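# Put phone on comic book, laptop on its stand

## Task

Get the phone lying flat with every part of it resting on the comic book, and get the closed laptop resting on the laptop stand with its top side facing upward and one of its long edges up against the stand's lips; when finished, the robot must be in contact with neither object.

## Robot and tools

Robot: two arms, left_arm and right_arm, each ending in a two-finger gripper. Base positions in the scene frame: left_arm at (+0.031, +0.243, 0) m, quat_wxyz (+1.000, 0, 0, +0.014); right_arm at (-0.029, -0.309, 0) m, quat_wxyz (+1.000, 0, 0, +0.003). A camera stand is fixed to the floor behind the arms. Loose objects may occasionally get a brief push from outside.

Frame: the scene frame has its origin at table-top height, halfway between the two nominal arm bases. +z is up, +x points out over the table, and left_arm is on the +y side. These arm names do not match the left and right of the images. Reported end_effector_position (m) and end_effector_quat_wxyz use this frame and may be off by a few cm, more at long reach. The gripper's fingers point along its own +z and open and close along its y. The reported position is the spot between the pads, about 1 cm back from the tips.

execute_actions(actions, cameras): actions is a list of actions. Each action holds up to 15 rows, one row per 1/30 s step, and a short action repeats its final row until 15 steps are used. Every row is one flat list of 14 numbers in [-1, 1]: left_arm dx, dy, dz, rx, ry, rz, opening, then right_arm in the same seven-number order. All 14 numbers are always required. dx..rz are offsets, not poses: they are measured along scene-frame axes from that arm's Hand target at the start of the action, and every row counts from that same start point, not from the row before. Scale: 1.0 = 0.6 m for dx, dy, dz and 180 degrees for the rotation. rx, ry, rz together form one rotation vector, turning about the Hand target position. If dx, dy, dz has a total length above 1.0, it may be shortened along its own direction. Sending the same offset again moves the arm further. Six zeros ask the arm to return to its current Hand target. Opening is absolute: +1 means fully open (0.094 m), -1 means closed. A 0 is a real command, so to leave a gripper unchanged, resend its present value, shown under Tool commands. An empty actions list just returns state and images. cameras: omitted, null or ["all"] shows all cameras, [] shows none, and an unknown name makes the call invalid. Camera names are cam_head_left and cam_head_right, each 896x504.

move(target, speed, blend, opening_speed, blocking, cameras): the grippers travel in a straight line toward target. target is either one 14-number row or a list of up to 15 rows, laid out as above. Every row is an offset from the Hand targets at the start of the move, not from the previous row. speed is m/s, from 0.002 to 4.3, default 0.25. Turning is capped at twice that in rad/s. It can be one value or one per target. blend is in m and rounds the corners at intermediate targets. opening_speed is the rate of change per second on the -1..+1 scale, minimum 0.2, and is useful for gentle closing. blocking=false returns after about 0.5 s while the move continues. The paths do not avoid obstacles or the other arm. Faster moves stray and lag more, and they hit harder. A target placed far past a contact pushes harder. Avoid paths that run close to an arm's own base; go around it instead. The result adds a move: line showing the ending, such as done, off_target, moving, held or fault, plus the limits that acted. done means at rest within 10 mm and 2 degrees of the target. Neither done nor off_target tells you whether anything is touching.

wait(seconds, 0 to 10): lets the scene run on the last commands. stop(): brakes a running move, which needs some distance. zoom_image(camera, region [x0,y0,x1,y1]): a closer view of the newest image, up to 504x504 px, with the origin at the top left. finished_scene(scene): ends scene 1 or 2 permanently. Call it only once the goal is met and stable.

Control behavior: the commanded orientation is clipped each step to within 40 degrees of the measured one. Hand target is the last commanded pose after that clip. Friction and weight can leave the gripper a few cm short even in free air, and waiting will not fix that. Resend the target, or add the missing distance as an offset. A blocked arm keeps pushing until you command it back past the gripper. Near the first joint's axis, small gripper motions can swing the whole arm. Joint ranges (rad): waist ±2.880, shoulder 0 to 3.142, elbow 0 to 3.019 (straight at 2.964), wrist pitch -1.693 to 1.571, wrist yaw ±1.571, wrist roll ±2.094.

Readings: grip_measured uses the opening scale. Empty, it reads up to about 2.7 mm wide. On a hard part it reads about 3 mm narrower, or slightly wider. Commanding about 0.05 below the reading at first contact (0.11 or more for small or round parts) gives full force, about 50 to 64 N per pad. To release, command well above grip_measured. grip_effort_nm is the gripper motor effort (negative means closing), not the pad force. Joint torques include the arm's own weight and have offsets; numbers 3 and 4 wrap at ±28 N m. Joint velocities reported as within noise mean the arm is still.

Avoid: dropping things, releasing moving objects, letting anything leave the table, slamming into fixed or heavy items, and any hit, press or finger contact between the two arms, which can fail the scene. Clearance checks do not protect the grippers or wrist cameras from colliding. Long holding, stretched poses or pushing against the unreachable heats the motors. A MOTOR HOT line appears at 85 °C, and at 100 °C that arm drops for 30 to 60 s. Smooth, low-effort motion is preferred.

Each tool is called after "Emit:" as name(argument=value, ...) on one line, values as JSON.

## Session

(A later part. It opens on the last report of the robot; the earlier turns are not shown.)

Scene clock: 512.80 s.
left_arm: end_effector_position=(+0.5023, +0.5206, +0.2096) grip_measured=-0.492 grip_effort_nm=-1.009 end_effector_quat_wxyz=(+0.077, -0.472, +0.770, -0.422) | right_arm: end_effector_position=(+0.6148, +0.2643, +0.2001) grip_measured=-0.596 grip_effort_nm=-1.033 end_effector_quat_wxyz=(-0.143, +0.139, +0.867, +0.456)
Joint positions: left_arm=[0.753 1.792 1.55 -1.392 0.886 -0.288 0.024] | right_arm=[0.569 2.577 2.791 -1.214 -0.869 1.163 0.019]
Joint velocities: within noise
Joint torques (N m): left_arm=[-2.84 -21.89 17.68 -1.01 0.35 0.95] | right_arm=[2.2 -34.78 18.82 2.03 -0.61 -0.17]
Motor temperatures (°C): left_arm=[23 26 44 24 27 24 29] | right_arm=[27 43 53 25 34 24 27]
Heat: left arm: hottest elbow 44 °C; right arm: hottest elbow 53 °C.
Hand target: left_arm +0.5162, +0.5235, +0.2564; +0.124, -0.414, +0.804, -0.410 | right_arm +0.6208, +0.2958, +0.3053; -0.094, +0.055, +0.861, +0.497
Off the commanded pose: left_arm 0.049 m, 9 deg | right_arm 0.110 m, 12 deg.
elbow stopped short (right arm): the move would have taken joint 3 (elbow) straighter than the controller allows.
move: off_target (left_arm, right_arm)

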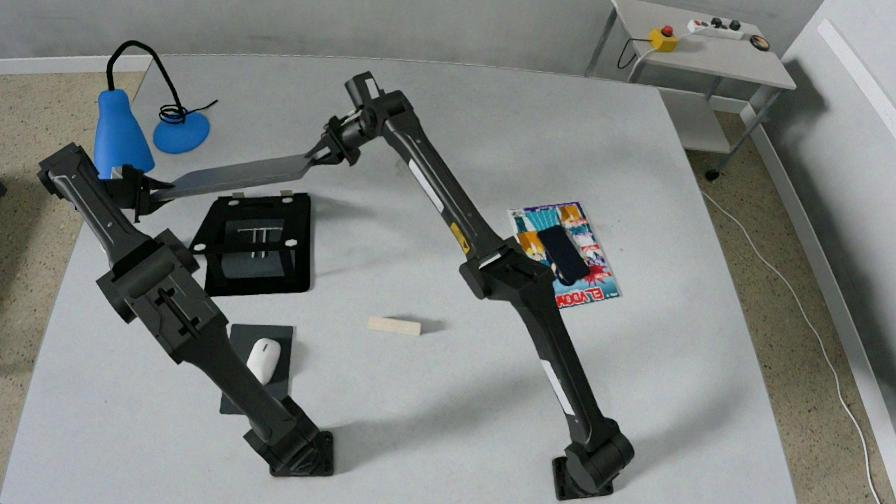

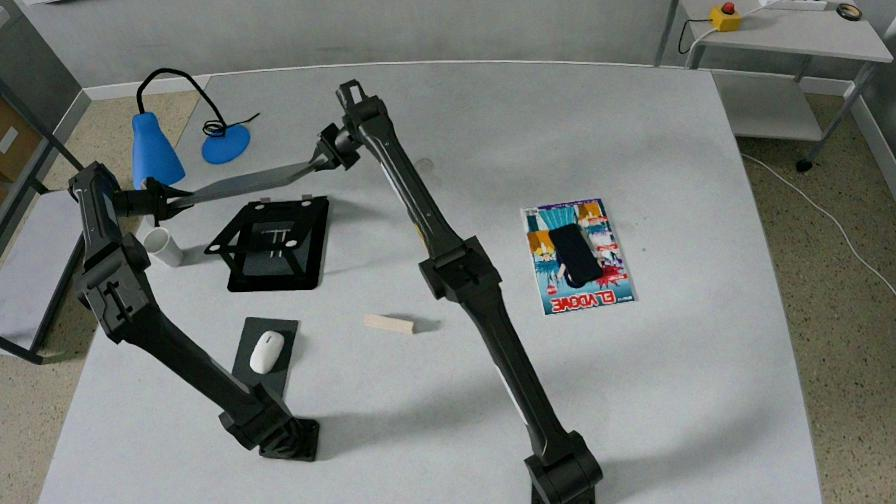

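Emit:
move(target=[-0.083,0,-0.1,0,0.0,0,-0.8,-0.083,0,-0.1,0,0.0,0,-0.85], speed=0.08)

Emit:
zoom_image(camera="cam_head_left", region=[130, 100, 400, 320])

Emit:
zoom_image(camera="cam_head_right", region=[130, 100, 400, 320])

Scene clock: 521.30 s.
left_arm: end_effector_position=(+0.4639, +0.5310, +0.1631) grip_measured=-0.496 grip_effort_nm=-1.009 end_effector_quat_wxyz=(+0.080, -0.471, +0.771, -0.420) | right_arm: end_effector_position=(+0.5777, +0.2750, +0.1470) grip_measured=-0.597 grip_effort_nm=-1.038 end_effector_quat_wxyz=(-0.156, +0.124, +0.873, +0.445)
Joint positions: left_arm=[0.819 1.792 1.422 -1.334 0.877 -0.187 0.024] | right_arm=[0.604 2.434 2.387 -0.981 -0.866 1.148 0.019]
Joint velocities: within noise
Joint torques (N m): left_arm=[-2.61 -23.59 10.28 -0.2 0.53 1.03] | right_arm=[2.32 -39.24 10.63 2.41 -0.33 -0.35]
Motor temperatures (°C): left_arm=[23 26 43 24 27 24 29] | right_arm=[27 46 56 25 32 24 27]
Heat: left arm: hottest elbow 43 °C; right arm: hottest elbow 56 °C.
Hand target: left_arm +0.4663, +0.5235, +0.1964; +0.124, -0.414, +0.803, -0.410 | right_arm +0.5711, +0.2957, +0.2455; -0.094, +0.055, +0.861, +0.497
Off the commanded pose: left_arm 0.034 m, 9 deg | right_arm 0.101 m, 12 deg.
move: off_target (left_arm, right_arm)

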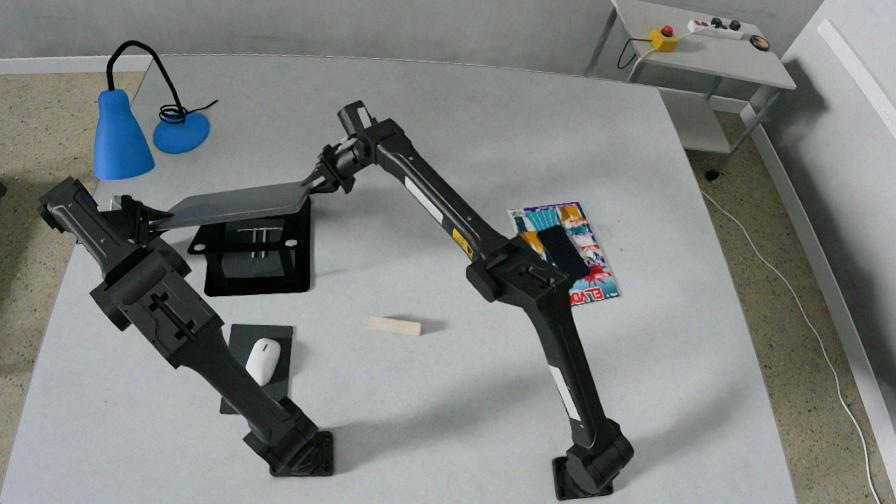

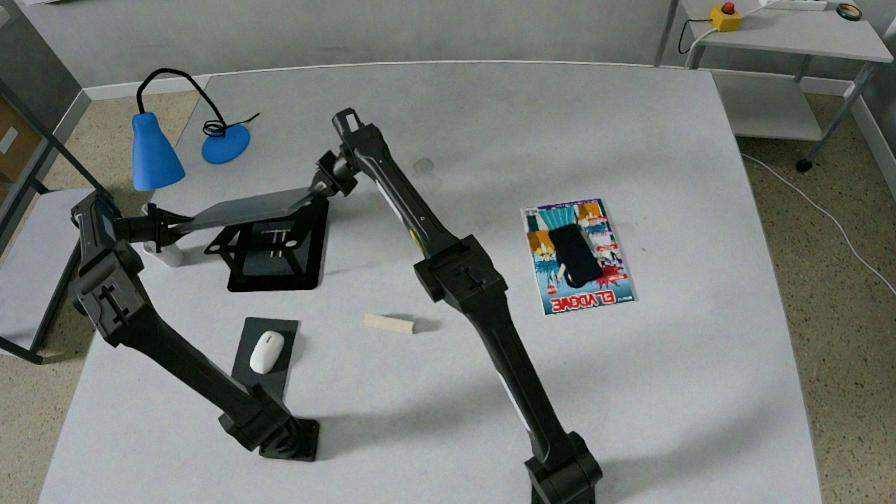

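Scaled by 1.867.

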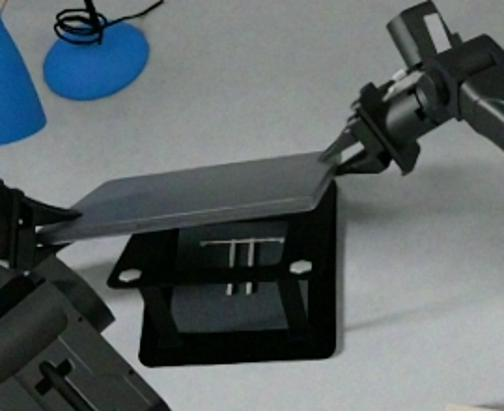

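Scaled by 1.867.

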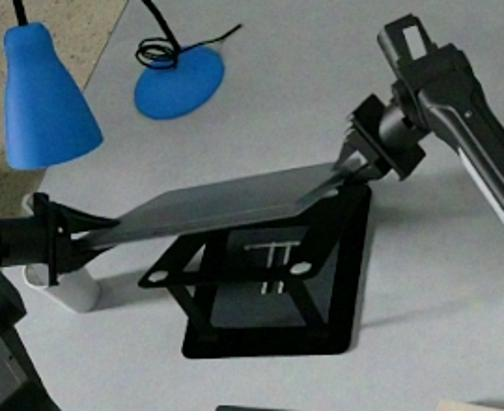

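Emit:
move(target=[0.055,0,-0.06,0,0.0,0,-0.8,0.025,0,-0.105,0,0.0,0,-0.85], speed=0.06)

Emit:
zoom_image(camera="cam_head_left", region=[130, 100, 400, 320])

Emit:
zoom_image(camera="cam_head_right", region=[130, 100, 400, 320])

Scene clock: 528.77 s.
left_arm: end_effector_position=(+0.4811, +0.5352, +0.1370) grip_measured=-0.496 grip_effort_nm=-1.009 end_effector_quat_wxyz=(+0.096, -0.460, +0.776, -0.421) | right_arm: end_effector_position=(+0.5868, +0.2767, +0.1248) grip_measured=-0.596 grip_effort_nm=-1.038 end_effector_quat_wxyz=(-0.137, +0.121, +0.871, +0.456)
Joint positions: left_arm=[0.803 1.84 1.415 -1.235 0.889 -0.196 0.024] | right_arm=[0.601 2.441 2.334 -0.872 -0.852 1.157 0.019]
Joint velocities: within noise
Joint torques (N m): left_arm=[-4.95 -21.3 11.33 0.79 0.3 0.52] | right_arm=[2.32 -34.26 10.89 2.24 -0.94 -0.45]
Motor temperatures (°C): left_arm=[23 26 42 24 27 25 29] | right_arm=[27 47 54 25 30 24 27]
Heat: left arm: hottest elbow 42 °C; right arm: hottest elbow 54 °C.
Hand target: left_arm +0.4993, +0.5234, +0.1605; +0.124, -0.414, +0.804, -0.410 | right_arm +0.5861, +0.2957, +0.1825; -0.094, +0.055, +0.861, +0.497
Off the commanded pose: left_arm 0.032 m, 7 deg | right_arm 0.061 m, 10 deg.
move: off_target (left_arm, right_arm)

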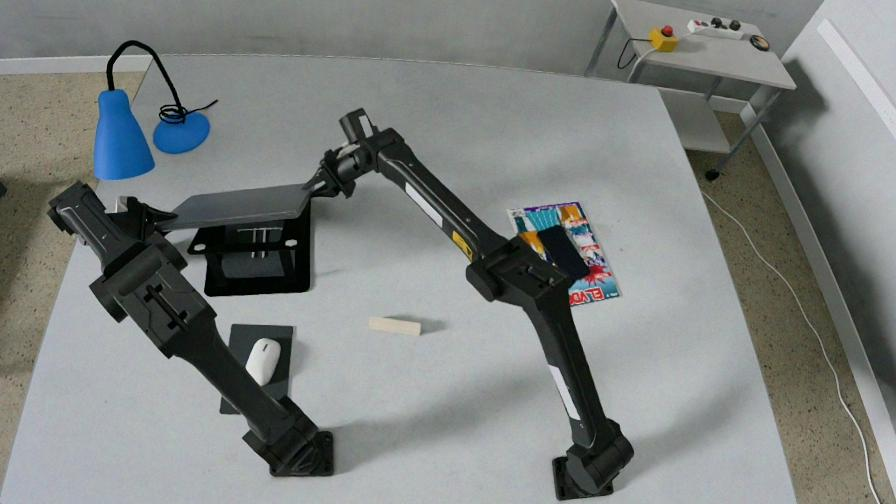

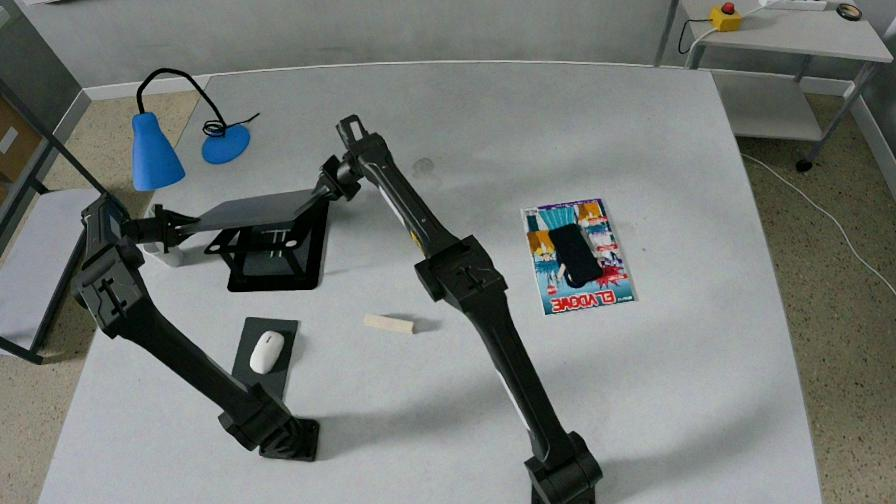

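Scaled by 1.867.

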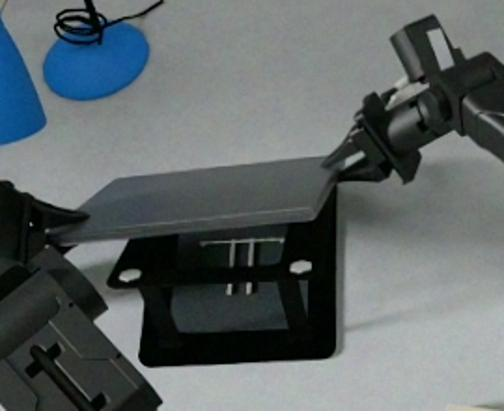

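Scaled by 1.867.

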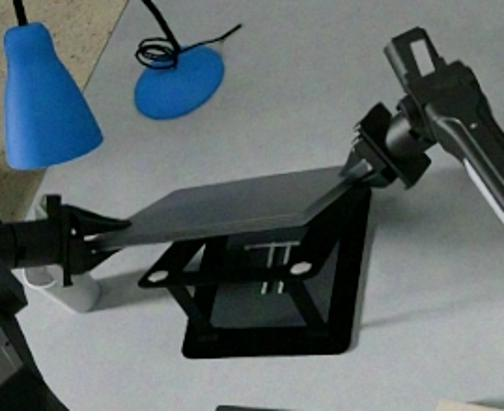

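Emit:
move(target=[0.02,-0.0,-0.045,0,0.0,0,-0.8,0.01,0,-0.085,0,0.0,0,-0.85], speed=0.05)

Emit:
zoom_image(camera="cam_head_left", region=[130, 100, 400, 320])

Emit:
zoom_image(camera="cam_head_right", region=[130, 100, 400, 320])

Scene clock: 533.67 s.
left_arm: end_effector_position=(+0.4951, +0.5370, +0.1146) grip_measured=-0.500 grip_effort_nm=-1.009 end_effector_quat_wxyz=(+0.105, -0.449, +0.784, -0.416) | right_arm: end_effector_position=(+0.5951, +0.2775, +0.0926) grip_measured=-0.593 grip_effort_nm=-1.038 end_effector_quat_wxyz=(-0.129, +0.118, +0.867, +0.467)
Joint positions: left_arm=[0.785 1.882 1.415 -1.161 0.886 -0.201 0.024] | right_arm=[0.596 2.473 2.298 -0.774 -0.859 1.163 0.019]
Joint velocities: within noise
Joint torques (N m): left_arm=[-4.07 -21.83 10.51 0.76 0.44 0.3] | right_arm=[1.79 -33.26 10.19 2.21 -0.82 -0.57]
Motor temperatures (°C): left_arm=[23 27 41 24 27 24 29] | right_arm=[27 48 53 25 30 24 27]
Heat: left arm: hottest elbow 41 °C; right arm: hottest elbow 53 °C.
Hand target: left_arm +0.5113, +0.5235, +0.1335; +0.124, -0.414, +0.803, -0.410 | right_arm +0.5921, +0.2958, +0.1313; -0.093, +0.055, +0.861, +0.497
Off the commanded pose: left_arm 0.028 m, 5 deg | right_arm 0.043 m, 9 deg.
move: off_target (left_arm, right_arm)

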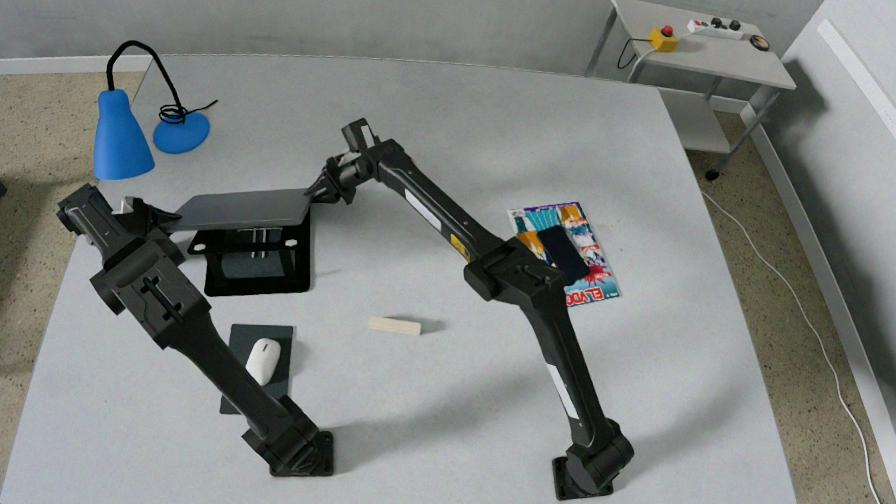

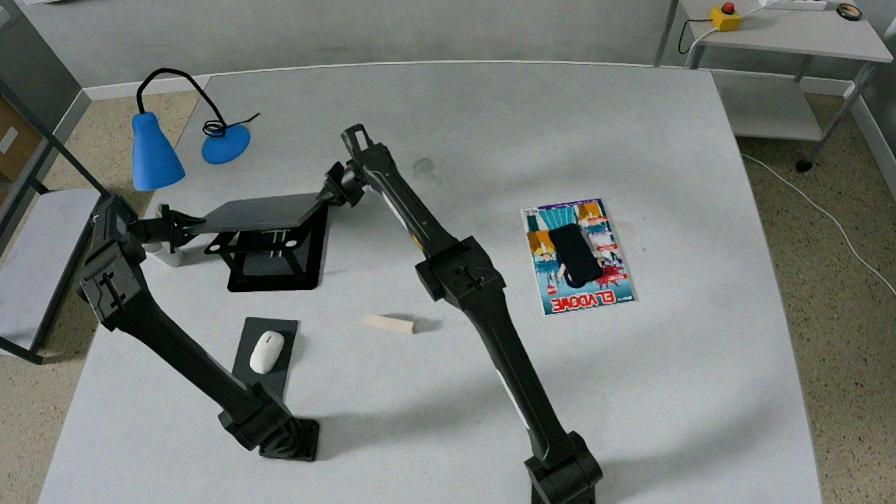

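Scaled by 1.867.

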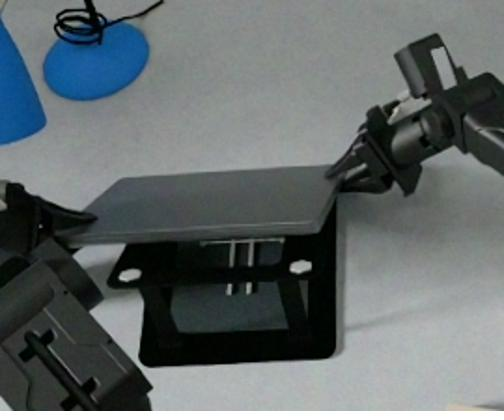

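Scaled by 1.867.

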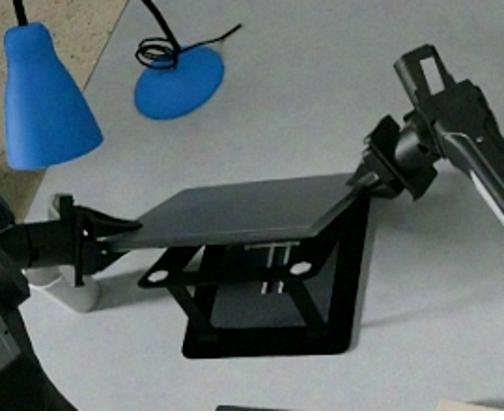

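Emit:
move(target=[0.0,-0.0,-0.04,0,0.0,0,-0.8,0.0,0,-0.065,0,0.0,0,-0.85], speed=0.05)

Emit:
zoom_image(camera="cam_head_left", region=[130, 100, 400, 320])

Emit:
zoom_image(camera="cam_head_right", region=[130, 100, 400, 320])

Scene clock: 540.73 s.
left_arm: end_effector_position=(+0.4975, +0.5369, +0.1067) grip_measured=-0.502 grip_effort_nm=-1.009 end_effector_quat_wxyz=(+0.116, -0.441, +0.787, -0.416) | right_arm: end_effector_position=(+0.5965, +0.2777, +0.0788) grip_measured=-0.592 grip_effort_nm=-1.043 end_effector_quat_wxyz=(-0.125, +0.111, +0.863, +0.477)
Joint positions: left_arm=[0.782 1.887 1.398 -1.117 0.892 -0.194 0.023] | right_arm=[0.593 2.478 2.259 -0.703 -0.871 1.164 0.019]
Joint velocities: within noise
Joint torques (N m): left_arm=[-3.78 -19.66 9.35 1.02 0.2 0.27] | right_arm=[1.96 -31.15 9.72 2.22 -0.46 -0.59]
Motor temperatures (°C): left_arm=[23 28 40 24 27 24 29] | right_arm=[27 48 52 25 30 24 27]
Heat: left arm: hottest elbow 40 °C; right arm: hottest elbow 52 °C.
Hand target: left_arm +0.5113, +0.5236, +0.1095; +0.124, -0.414, +0.804, -0.410 | right_arm +0.5921, +0.2956, +0.0923; -0.094, +0.056, +0.861, +0.497
Off the commanded pose: left_arm 0.019 m, 4 deg | right_arm 0.023 m, 8 deg.
move: off_target (left_arm, right_arm)

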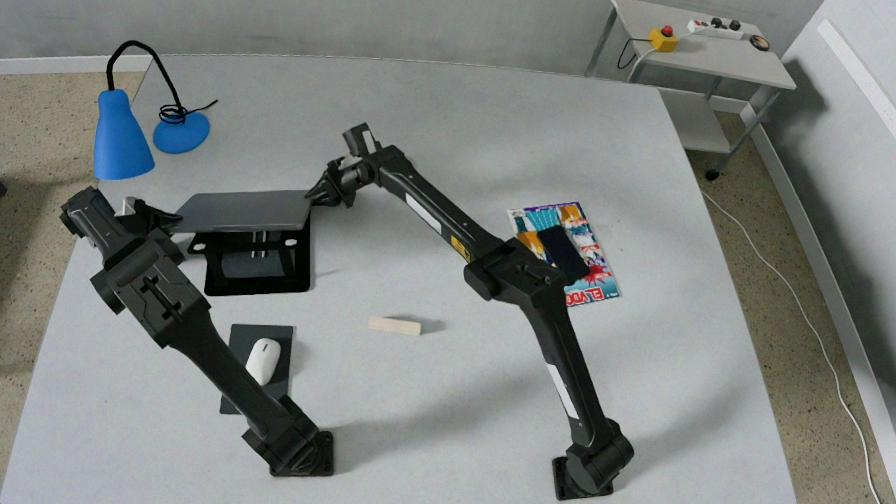

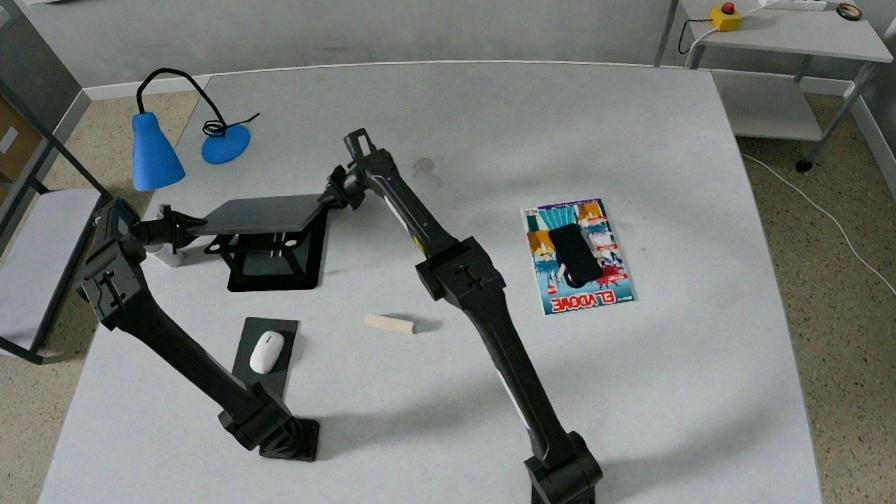

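Scaled by 1.867.

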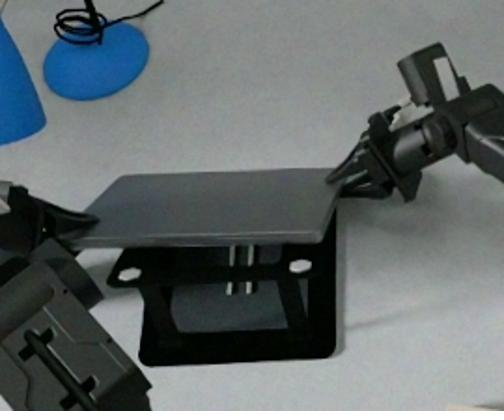

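Scaled by 1.867.

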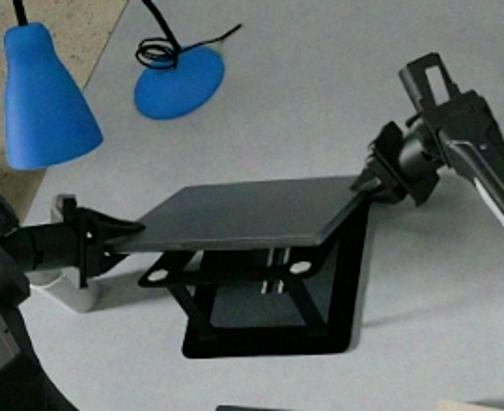

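Emit:
move(target=[0.0,-0.0,-0.04,0,0.0,0,-0.8,0.0,0,-0.05,0,0.0,0,-0.85], speed=0.04)

Emit:
zoom_image(camera="cam_head_left", region=[130, 100, 400, 320])

Emit:
zoom_image(camera="cam_head_right", region=[130, 100, 400, 320])

Scene clock: 545.60 s.
left_arm: end_effector_position=(+0.5004, +0.5381, +0.1004) grip_measured=-0.502 grip_effort_nm=-1.009 end_effector_quat_wxyz=(+0.132, -0.431, +0.790, -0.416) | right_arm: end_effector_position=(+0.6000, +0.2791, +0.0725) grip_measured=-0.591 grip_effort_nm=-1.038 end_effector_quat_wxyz=(-0.115, +0.102, +0.859, +0.488)
Joint positions: left_arm=[0.782 1.89 1.38 -1.065 0.903 -0.186 0.023] | right_arm=[0.592 2.484 2.241 -0.645 -0.875 1.164 0.019]
Joint velocities: within noise
Joint torques (N m): left_arm=[-3.43 -18.08 8.7 1.02 -0.26 0.13] | right_arm=[2.08 -29.16 8.98 2.3 -0.31 -0.59]
Motor temperatures (°C): left_arm=[23 28 40 24 27 24 29] | right_arm=[27 48 51 25 30 24 28]
Heat: left arm: hottest elbow 40 °C; right arm: hottest elbow 51 °C.
Hand target: left_arm +0.5113, +0.5235, +0.0856; +0.124, -0.414, +0.803, -0.410 | right_arm +0.5920, +0.2957, +0.0623; -0.094, +0.055, +0.861, +0.497
Off the commanded pose: left_arm 0.023 m, 3 deg | right_arm 0.021 m, 6 deg.
move: off_target (left_arm, right_arm)

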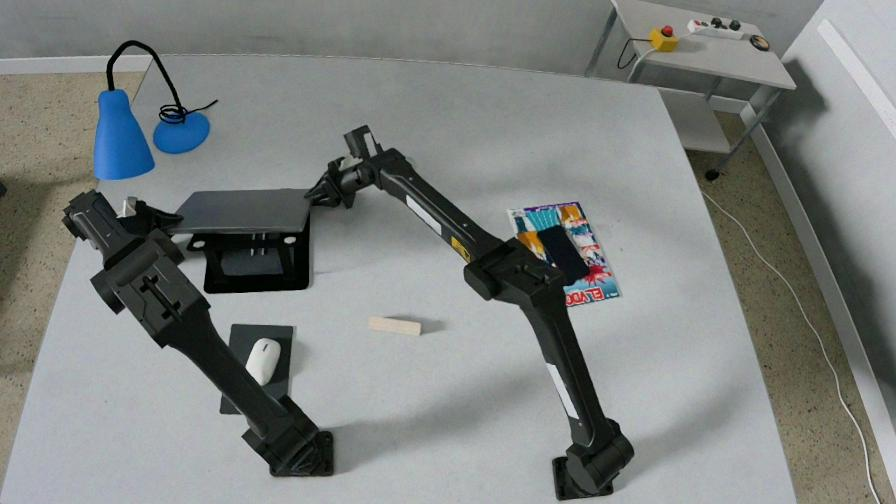

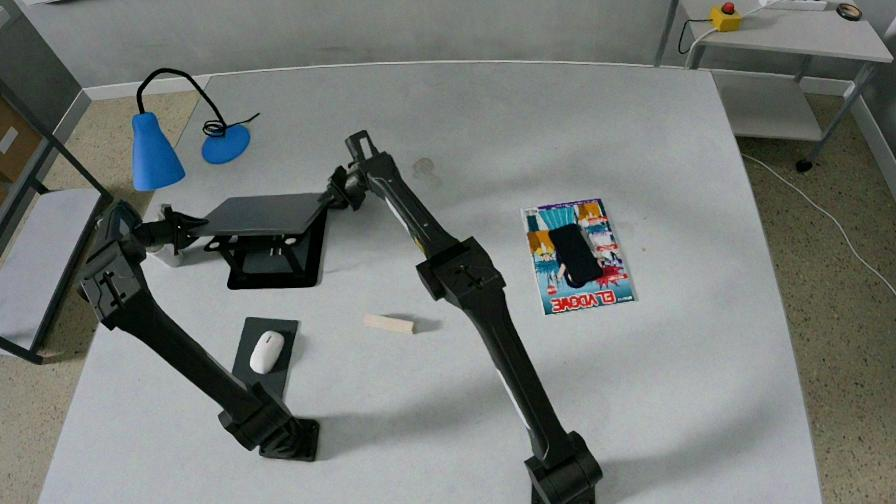

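Scaled by 1.867.

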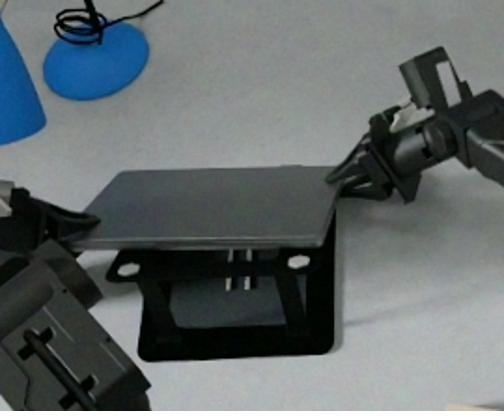

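Scaled by 1.867.

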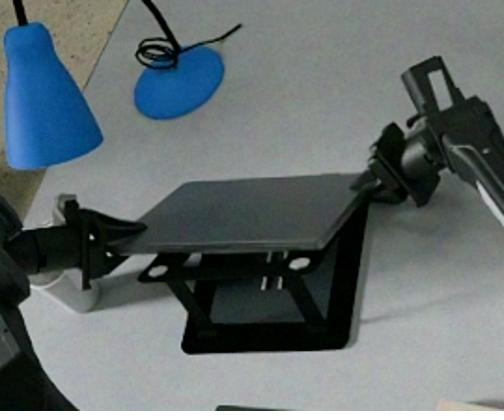

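Emit:
move(target=[-0.012,-0.0,-0.035,0,0.0,0,-0.8,-0.012,0,-0.035,0,0.0,0,-0.85], speed=0.04)

Emit:
zoom_image(camera="cam_head_left", region=[150, 160, 340, 310])

Emit:
zoom_image(camera="cam_head_right", region=[170, 160, 360, 310])

Scene clock: 566.67 s.
left_arm: end_effector_position=(+0.4989, +0.5372, +0.0953) grip_measured=-0.502 grip_effort_nm=-1.009 end_effector_quat_wxyz=(+0.141, -0.426, +0.789, -0.420) | right_arm: end_effector_position=(+0.5998, +0.2788, +0.0655) grip_measured=-0.591 grip_effort_nm=-1.038 end_effector_quat_wxyz=(-0.110, +0.094, +0.854, +0.499)
Joint positions: left_arm=[0.786 1.891 1.359 -1.036 0.918 -0.176 0.023] | right_arm=[0.59 2.482 2.207 -0.584 -0.889 1.164 0.019]
Joint velocities: within noise
Joint torques (N m): left_arm=[-3.96 -16.56 7.06 1.33 -0.8 0.25] | right_arm=[2.49 -28.86 7.51 2.02 0.22 -0.56]
Motor temperatures (°C): left_arm=[23 28 37 24 27 24 29] | right_arm=[27 51 47 25 29 24 28]
Heat: left arm: hottest elbow 37 °C; right arm: hottest shoulder 51 °C.
Hand target: left_arm +0.5041, +0.5234, +0.0644; +0.124, -0.414, +0.803, -0.410 | right_arm +0.5849, +0.2958, +0.0415; -0.094, +0.055, +0.861, +0.497
Off the commanded pose: left_arm 0.034 m, 3 deg | right_arm 0.033 m, 5 deg.
move: off_target (left_arm, right_arm)

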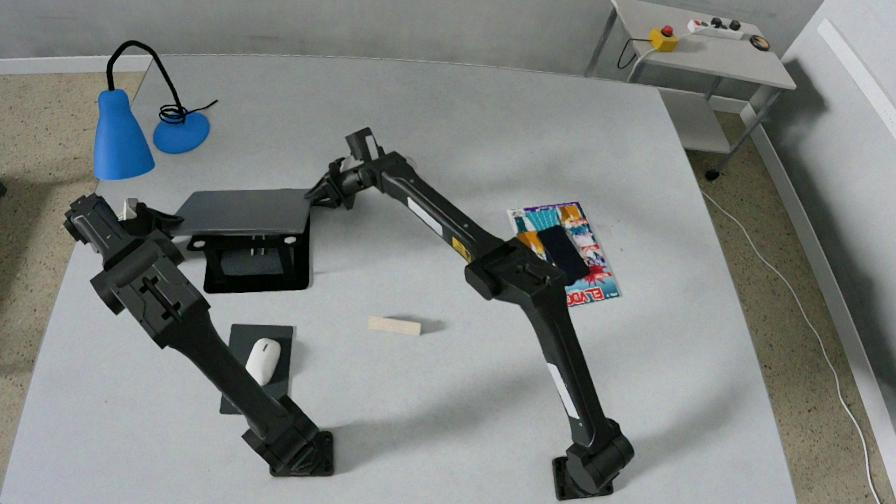

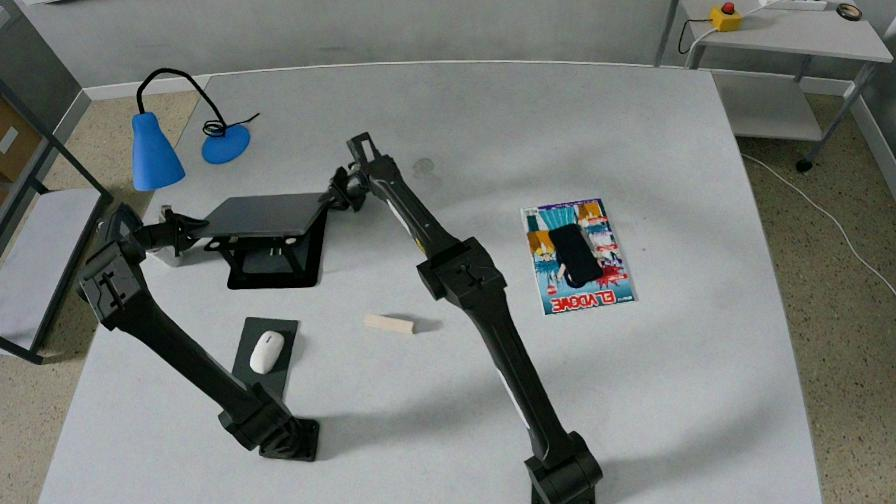

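Scaled by 2.653.

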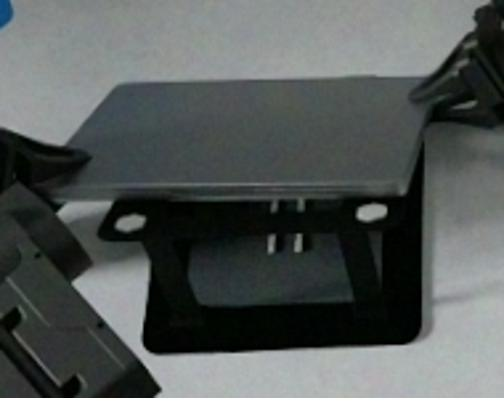

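Scaled by 2.653.

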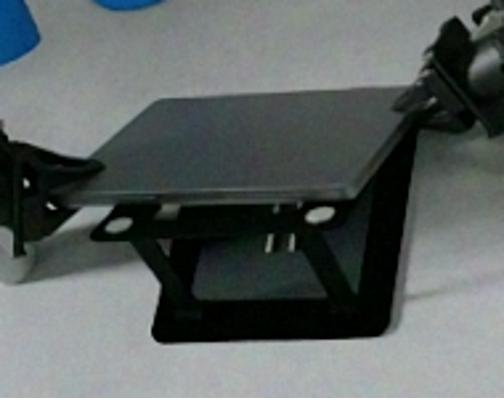

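Emit:
move(target=[0.0,-0.0,-0.03,0,0.0,0,-0.8,0.0,0,-0.02,0,0.0,0,-0.85], speed=0.04)

Emit:
zoom_image(camera="cam_head_left", region=[150, 160, 340, 310])

Emit:
zoom_image(camera="cam_head_right", region=[170, 160, 360, 310])

Scene clock: 571.80 s.
left_arm: end_effector_position=(+0.4989, +0.5374, +0.0937) grip_measured=-0.503 grip_effort_nm=-1.004 end_effector_quat_wxyz=(+0.146, -0.424, +0.788, -0.422) | right_arm: end_effector_position=(+0.5999, +0.2789, +0.0646) grip_measured=-0.591 grip_effort_nm=-1.038 end_effector_quat_wxyz=(-0.108, +0.092, +0.853, +0.503)
Joint positions: left_arm=[0.788 1.891 1.351 -1.018 0.926 -0.178 0.023] | right_arm=[0.589 2.481 2.197 -0.565 -0.892 1.167 0.019]
Joint velocities: within noise
Joint torques (N m): left_arm=[-3.78 -14.74 6.39 2.09 -1.14 0.28] | right_arm=[2.55 -27.93 7.34 2.35 0.32 -0.6]
Motor temperatures (°C): left_arm=[23 28 37 24 27 24 29] | right_arm=[27 50 45 25 28 25 28]
Heat: left arm: hottest elbow 37 °C; right arm: hottest shoulder 50 °C.
Hand target: left_arm +0.5041, +0.5234, +0.0464; +0.124, -0.414, +0.803, -0.410 | right_arm +0.5848, +0.2957, +0.0293; -0.094, +0.055, +0.861, +0.497
Off the commanded pose: left_arm 0.050 m, 4 deg | right_arm 0.042 m, 5 deg.
move: off_target (left_arm, right_arm)

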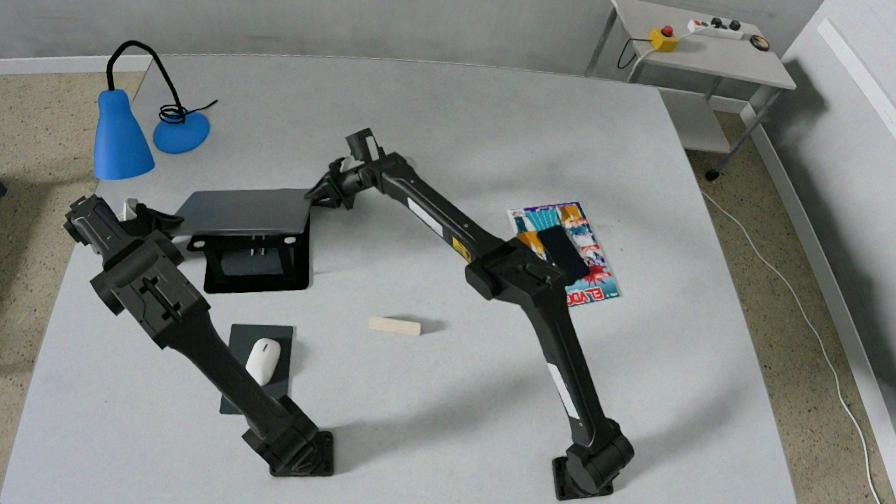

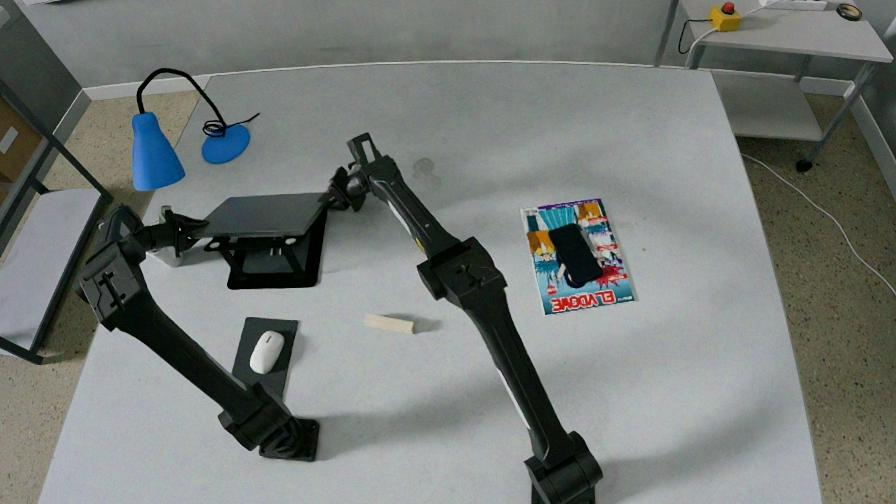

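Scaled by 2.653.

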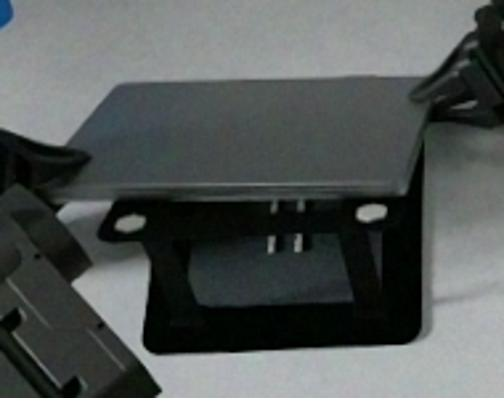

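Scaled by 2.653.

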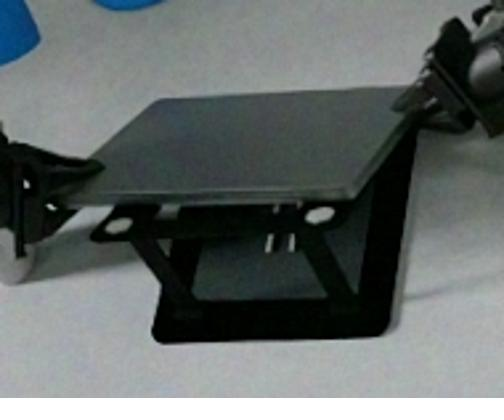

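Emit:
move(target=[0,0,0.07,0,0,0,-0.8,0,0,0.055,0,0,0,-0.85], speed=0.06)

Scene clock: 586.03 s.
left_arm: end_effector_position=(+0.4967, +0.5356, +0.0951) grip_measured=-0.504 grip_effort_nm=-1.004 end_effector_quat_wxyz=(+0.140, -0.427, +0.787, -0.423) | right_arm: end_effector_position=(+0.6001, +0.2783, +0.0661) grip_measured=-0.591 grip_effort_nm=-1.038 end_effector_quat_wxyz=(-0.107, +0.095, +0.854, +0.500)
Joint positions: left_arm=[0.788 1.887 1.351 -1.034 0.923 -0.179 0.023] | right_arm=[0.589 2.478 2.197 -0.572 -0.886 1.168 0.019]
Joint velocities: within noise
Joint torques (N m): left_arm=[-4.37 -18.73 10.02 -0.53 -0.97 0.26] | right_arm=[2.55 -30.33 8.95 0.9 0.12 -0.56]
Motor temperatures (°C): left_arm=[23 28 35 24 28 24 29] | right_arm=[27 47 44 25 28 25 28]
Heat: left arm: hottest elbow 35 °C; right arm: hottest shoulder 47 °C.
Hand target: left_arm +0.5041, +0.5234, +0.0883; +0.124, -0.414, +0.804, -0.410 | right_arm +0.5848, +0.2957, +0.0623; -0.094, +0.055, +0.861, +0.497
Off the commanded pose: left_arm 0.016 m, 3 deg | right_arm 0.023 m, 5 deg.
move: off_target (left_arm, right_arm)

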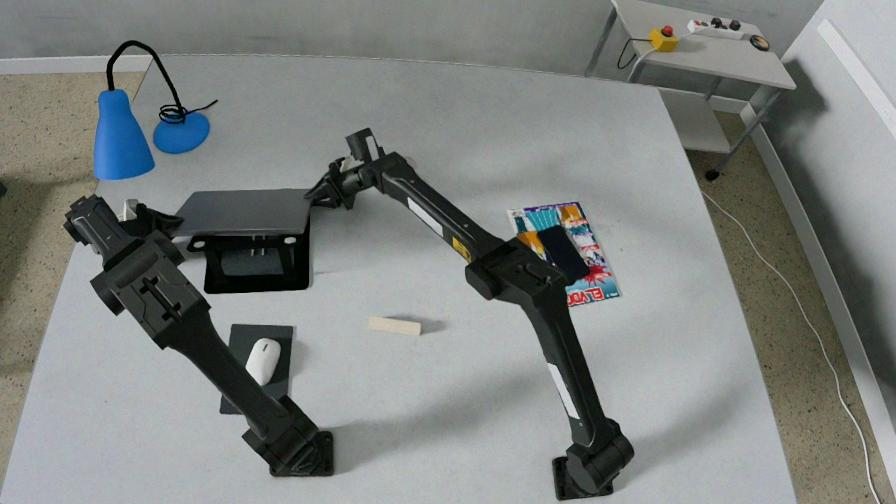

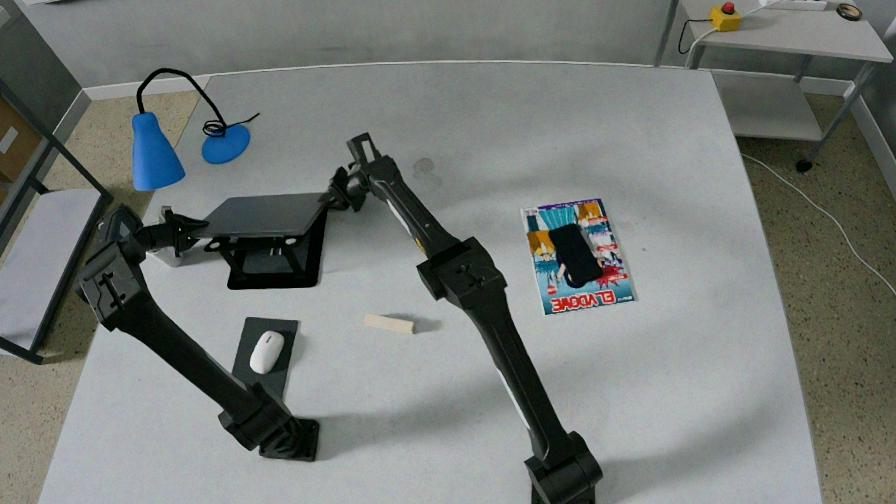

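Emit:
zoom_image(camera="cam_head_left", region=[150, 140, 370, 310])

Emit:
zoom_image(camera="cam_head_right", region=[150, 140, 370, 310])

Scaled by 2.291.

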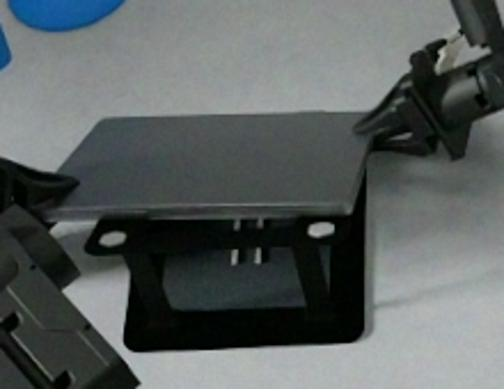

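Scaled by 2.291.

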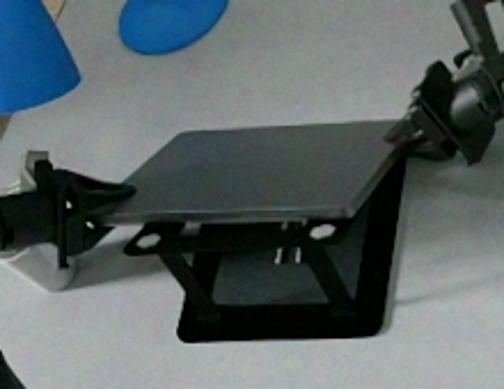

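Emit:
move(target=[0,0,0,0,0,0,0.0,0,0,0,0,0,0,-0.05], speed=0.06, opening_speed=0.3)

Emit:
zoom_image(camera="cam_head_left", region=[150, 140, 370, 310])

Emit:
zoom_image(camera="cam_head_right", region=[150, 140, 370, 310])

Scene clock: 594.43 s.
left_arm: end_effector_position=(+0.4987, +0.5275, +0.0909) grip_measured=-0.003 grip_effort_nm=0.129 end_effector_quat_wxyz=(+0.129, -0.421, +0.799, -0.409) | right_arm: end_effector_position=(+0.5923, +0.2879, +0.0652) grip_measured=-0.052 grip_effort_nm=0.066 end_effector_quat_wxyz=(-0.089, +0.061, +0.859, +0.500)
Joint positions: left_arm=[0.768 1.886 1.351 -1.043 0.887 -0.169 0.047] | right_arm=[0.606 2.477 2.197 -0.572 -0.871 1.1 0.045]
Joint velocities: within noise
Joint torques (N m): left_arm=[-2.08 -17.2 10.11 -0.1 0.38 0.17] | right_arm=[1.49 -30.21 9.44 0.62 -0.3 0.02]
Motor temperatures (°C): left_arm=[23 28 35 24 28 24 29] | right_arm=[27 46 44 25 28 25 28]
Heat: left arm: hottest elbow 35 °C; right arm: hottest shoulder 46 °C.
Hand target: left_arm +0.5041, +0.5235, +0.0884; +0.124, -0.414, +0.803, -0.410 | right_arm +0.5849, +0.2956, +0.0623; -0.094, +0.055, +0.861, +0.497
Off the commanded pose: left_arm 0.007 m, 1 deg | right_arm 0.011 m, 1 deg.
move: off_target (right_arm)

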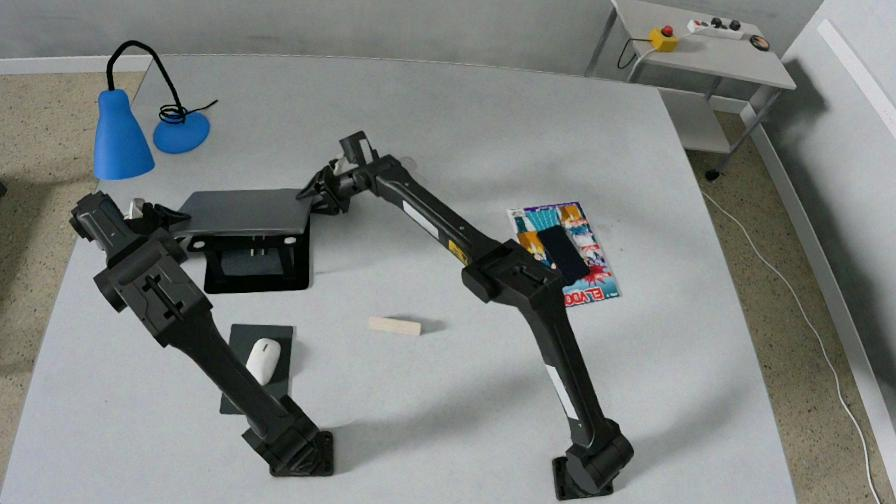

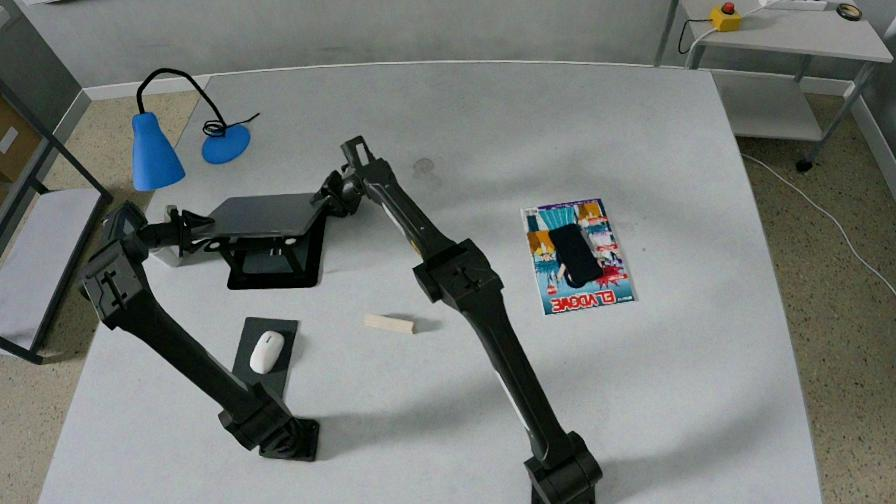

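Scaled by 2.291.

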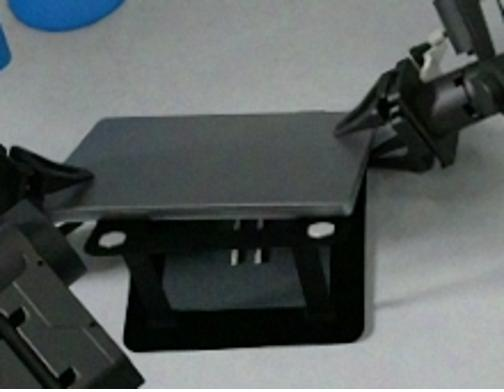

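Scaled by 2.291.

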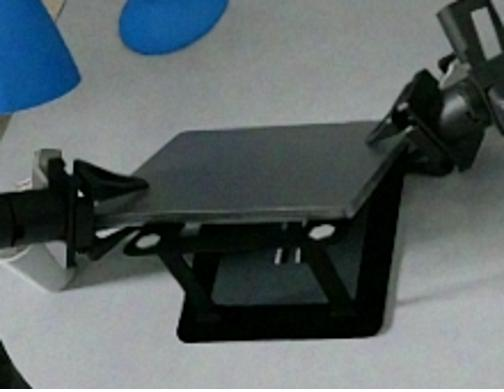

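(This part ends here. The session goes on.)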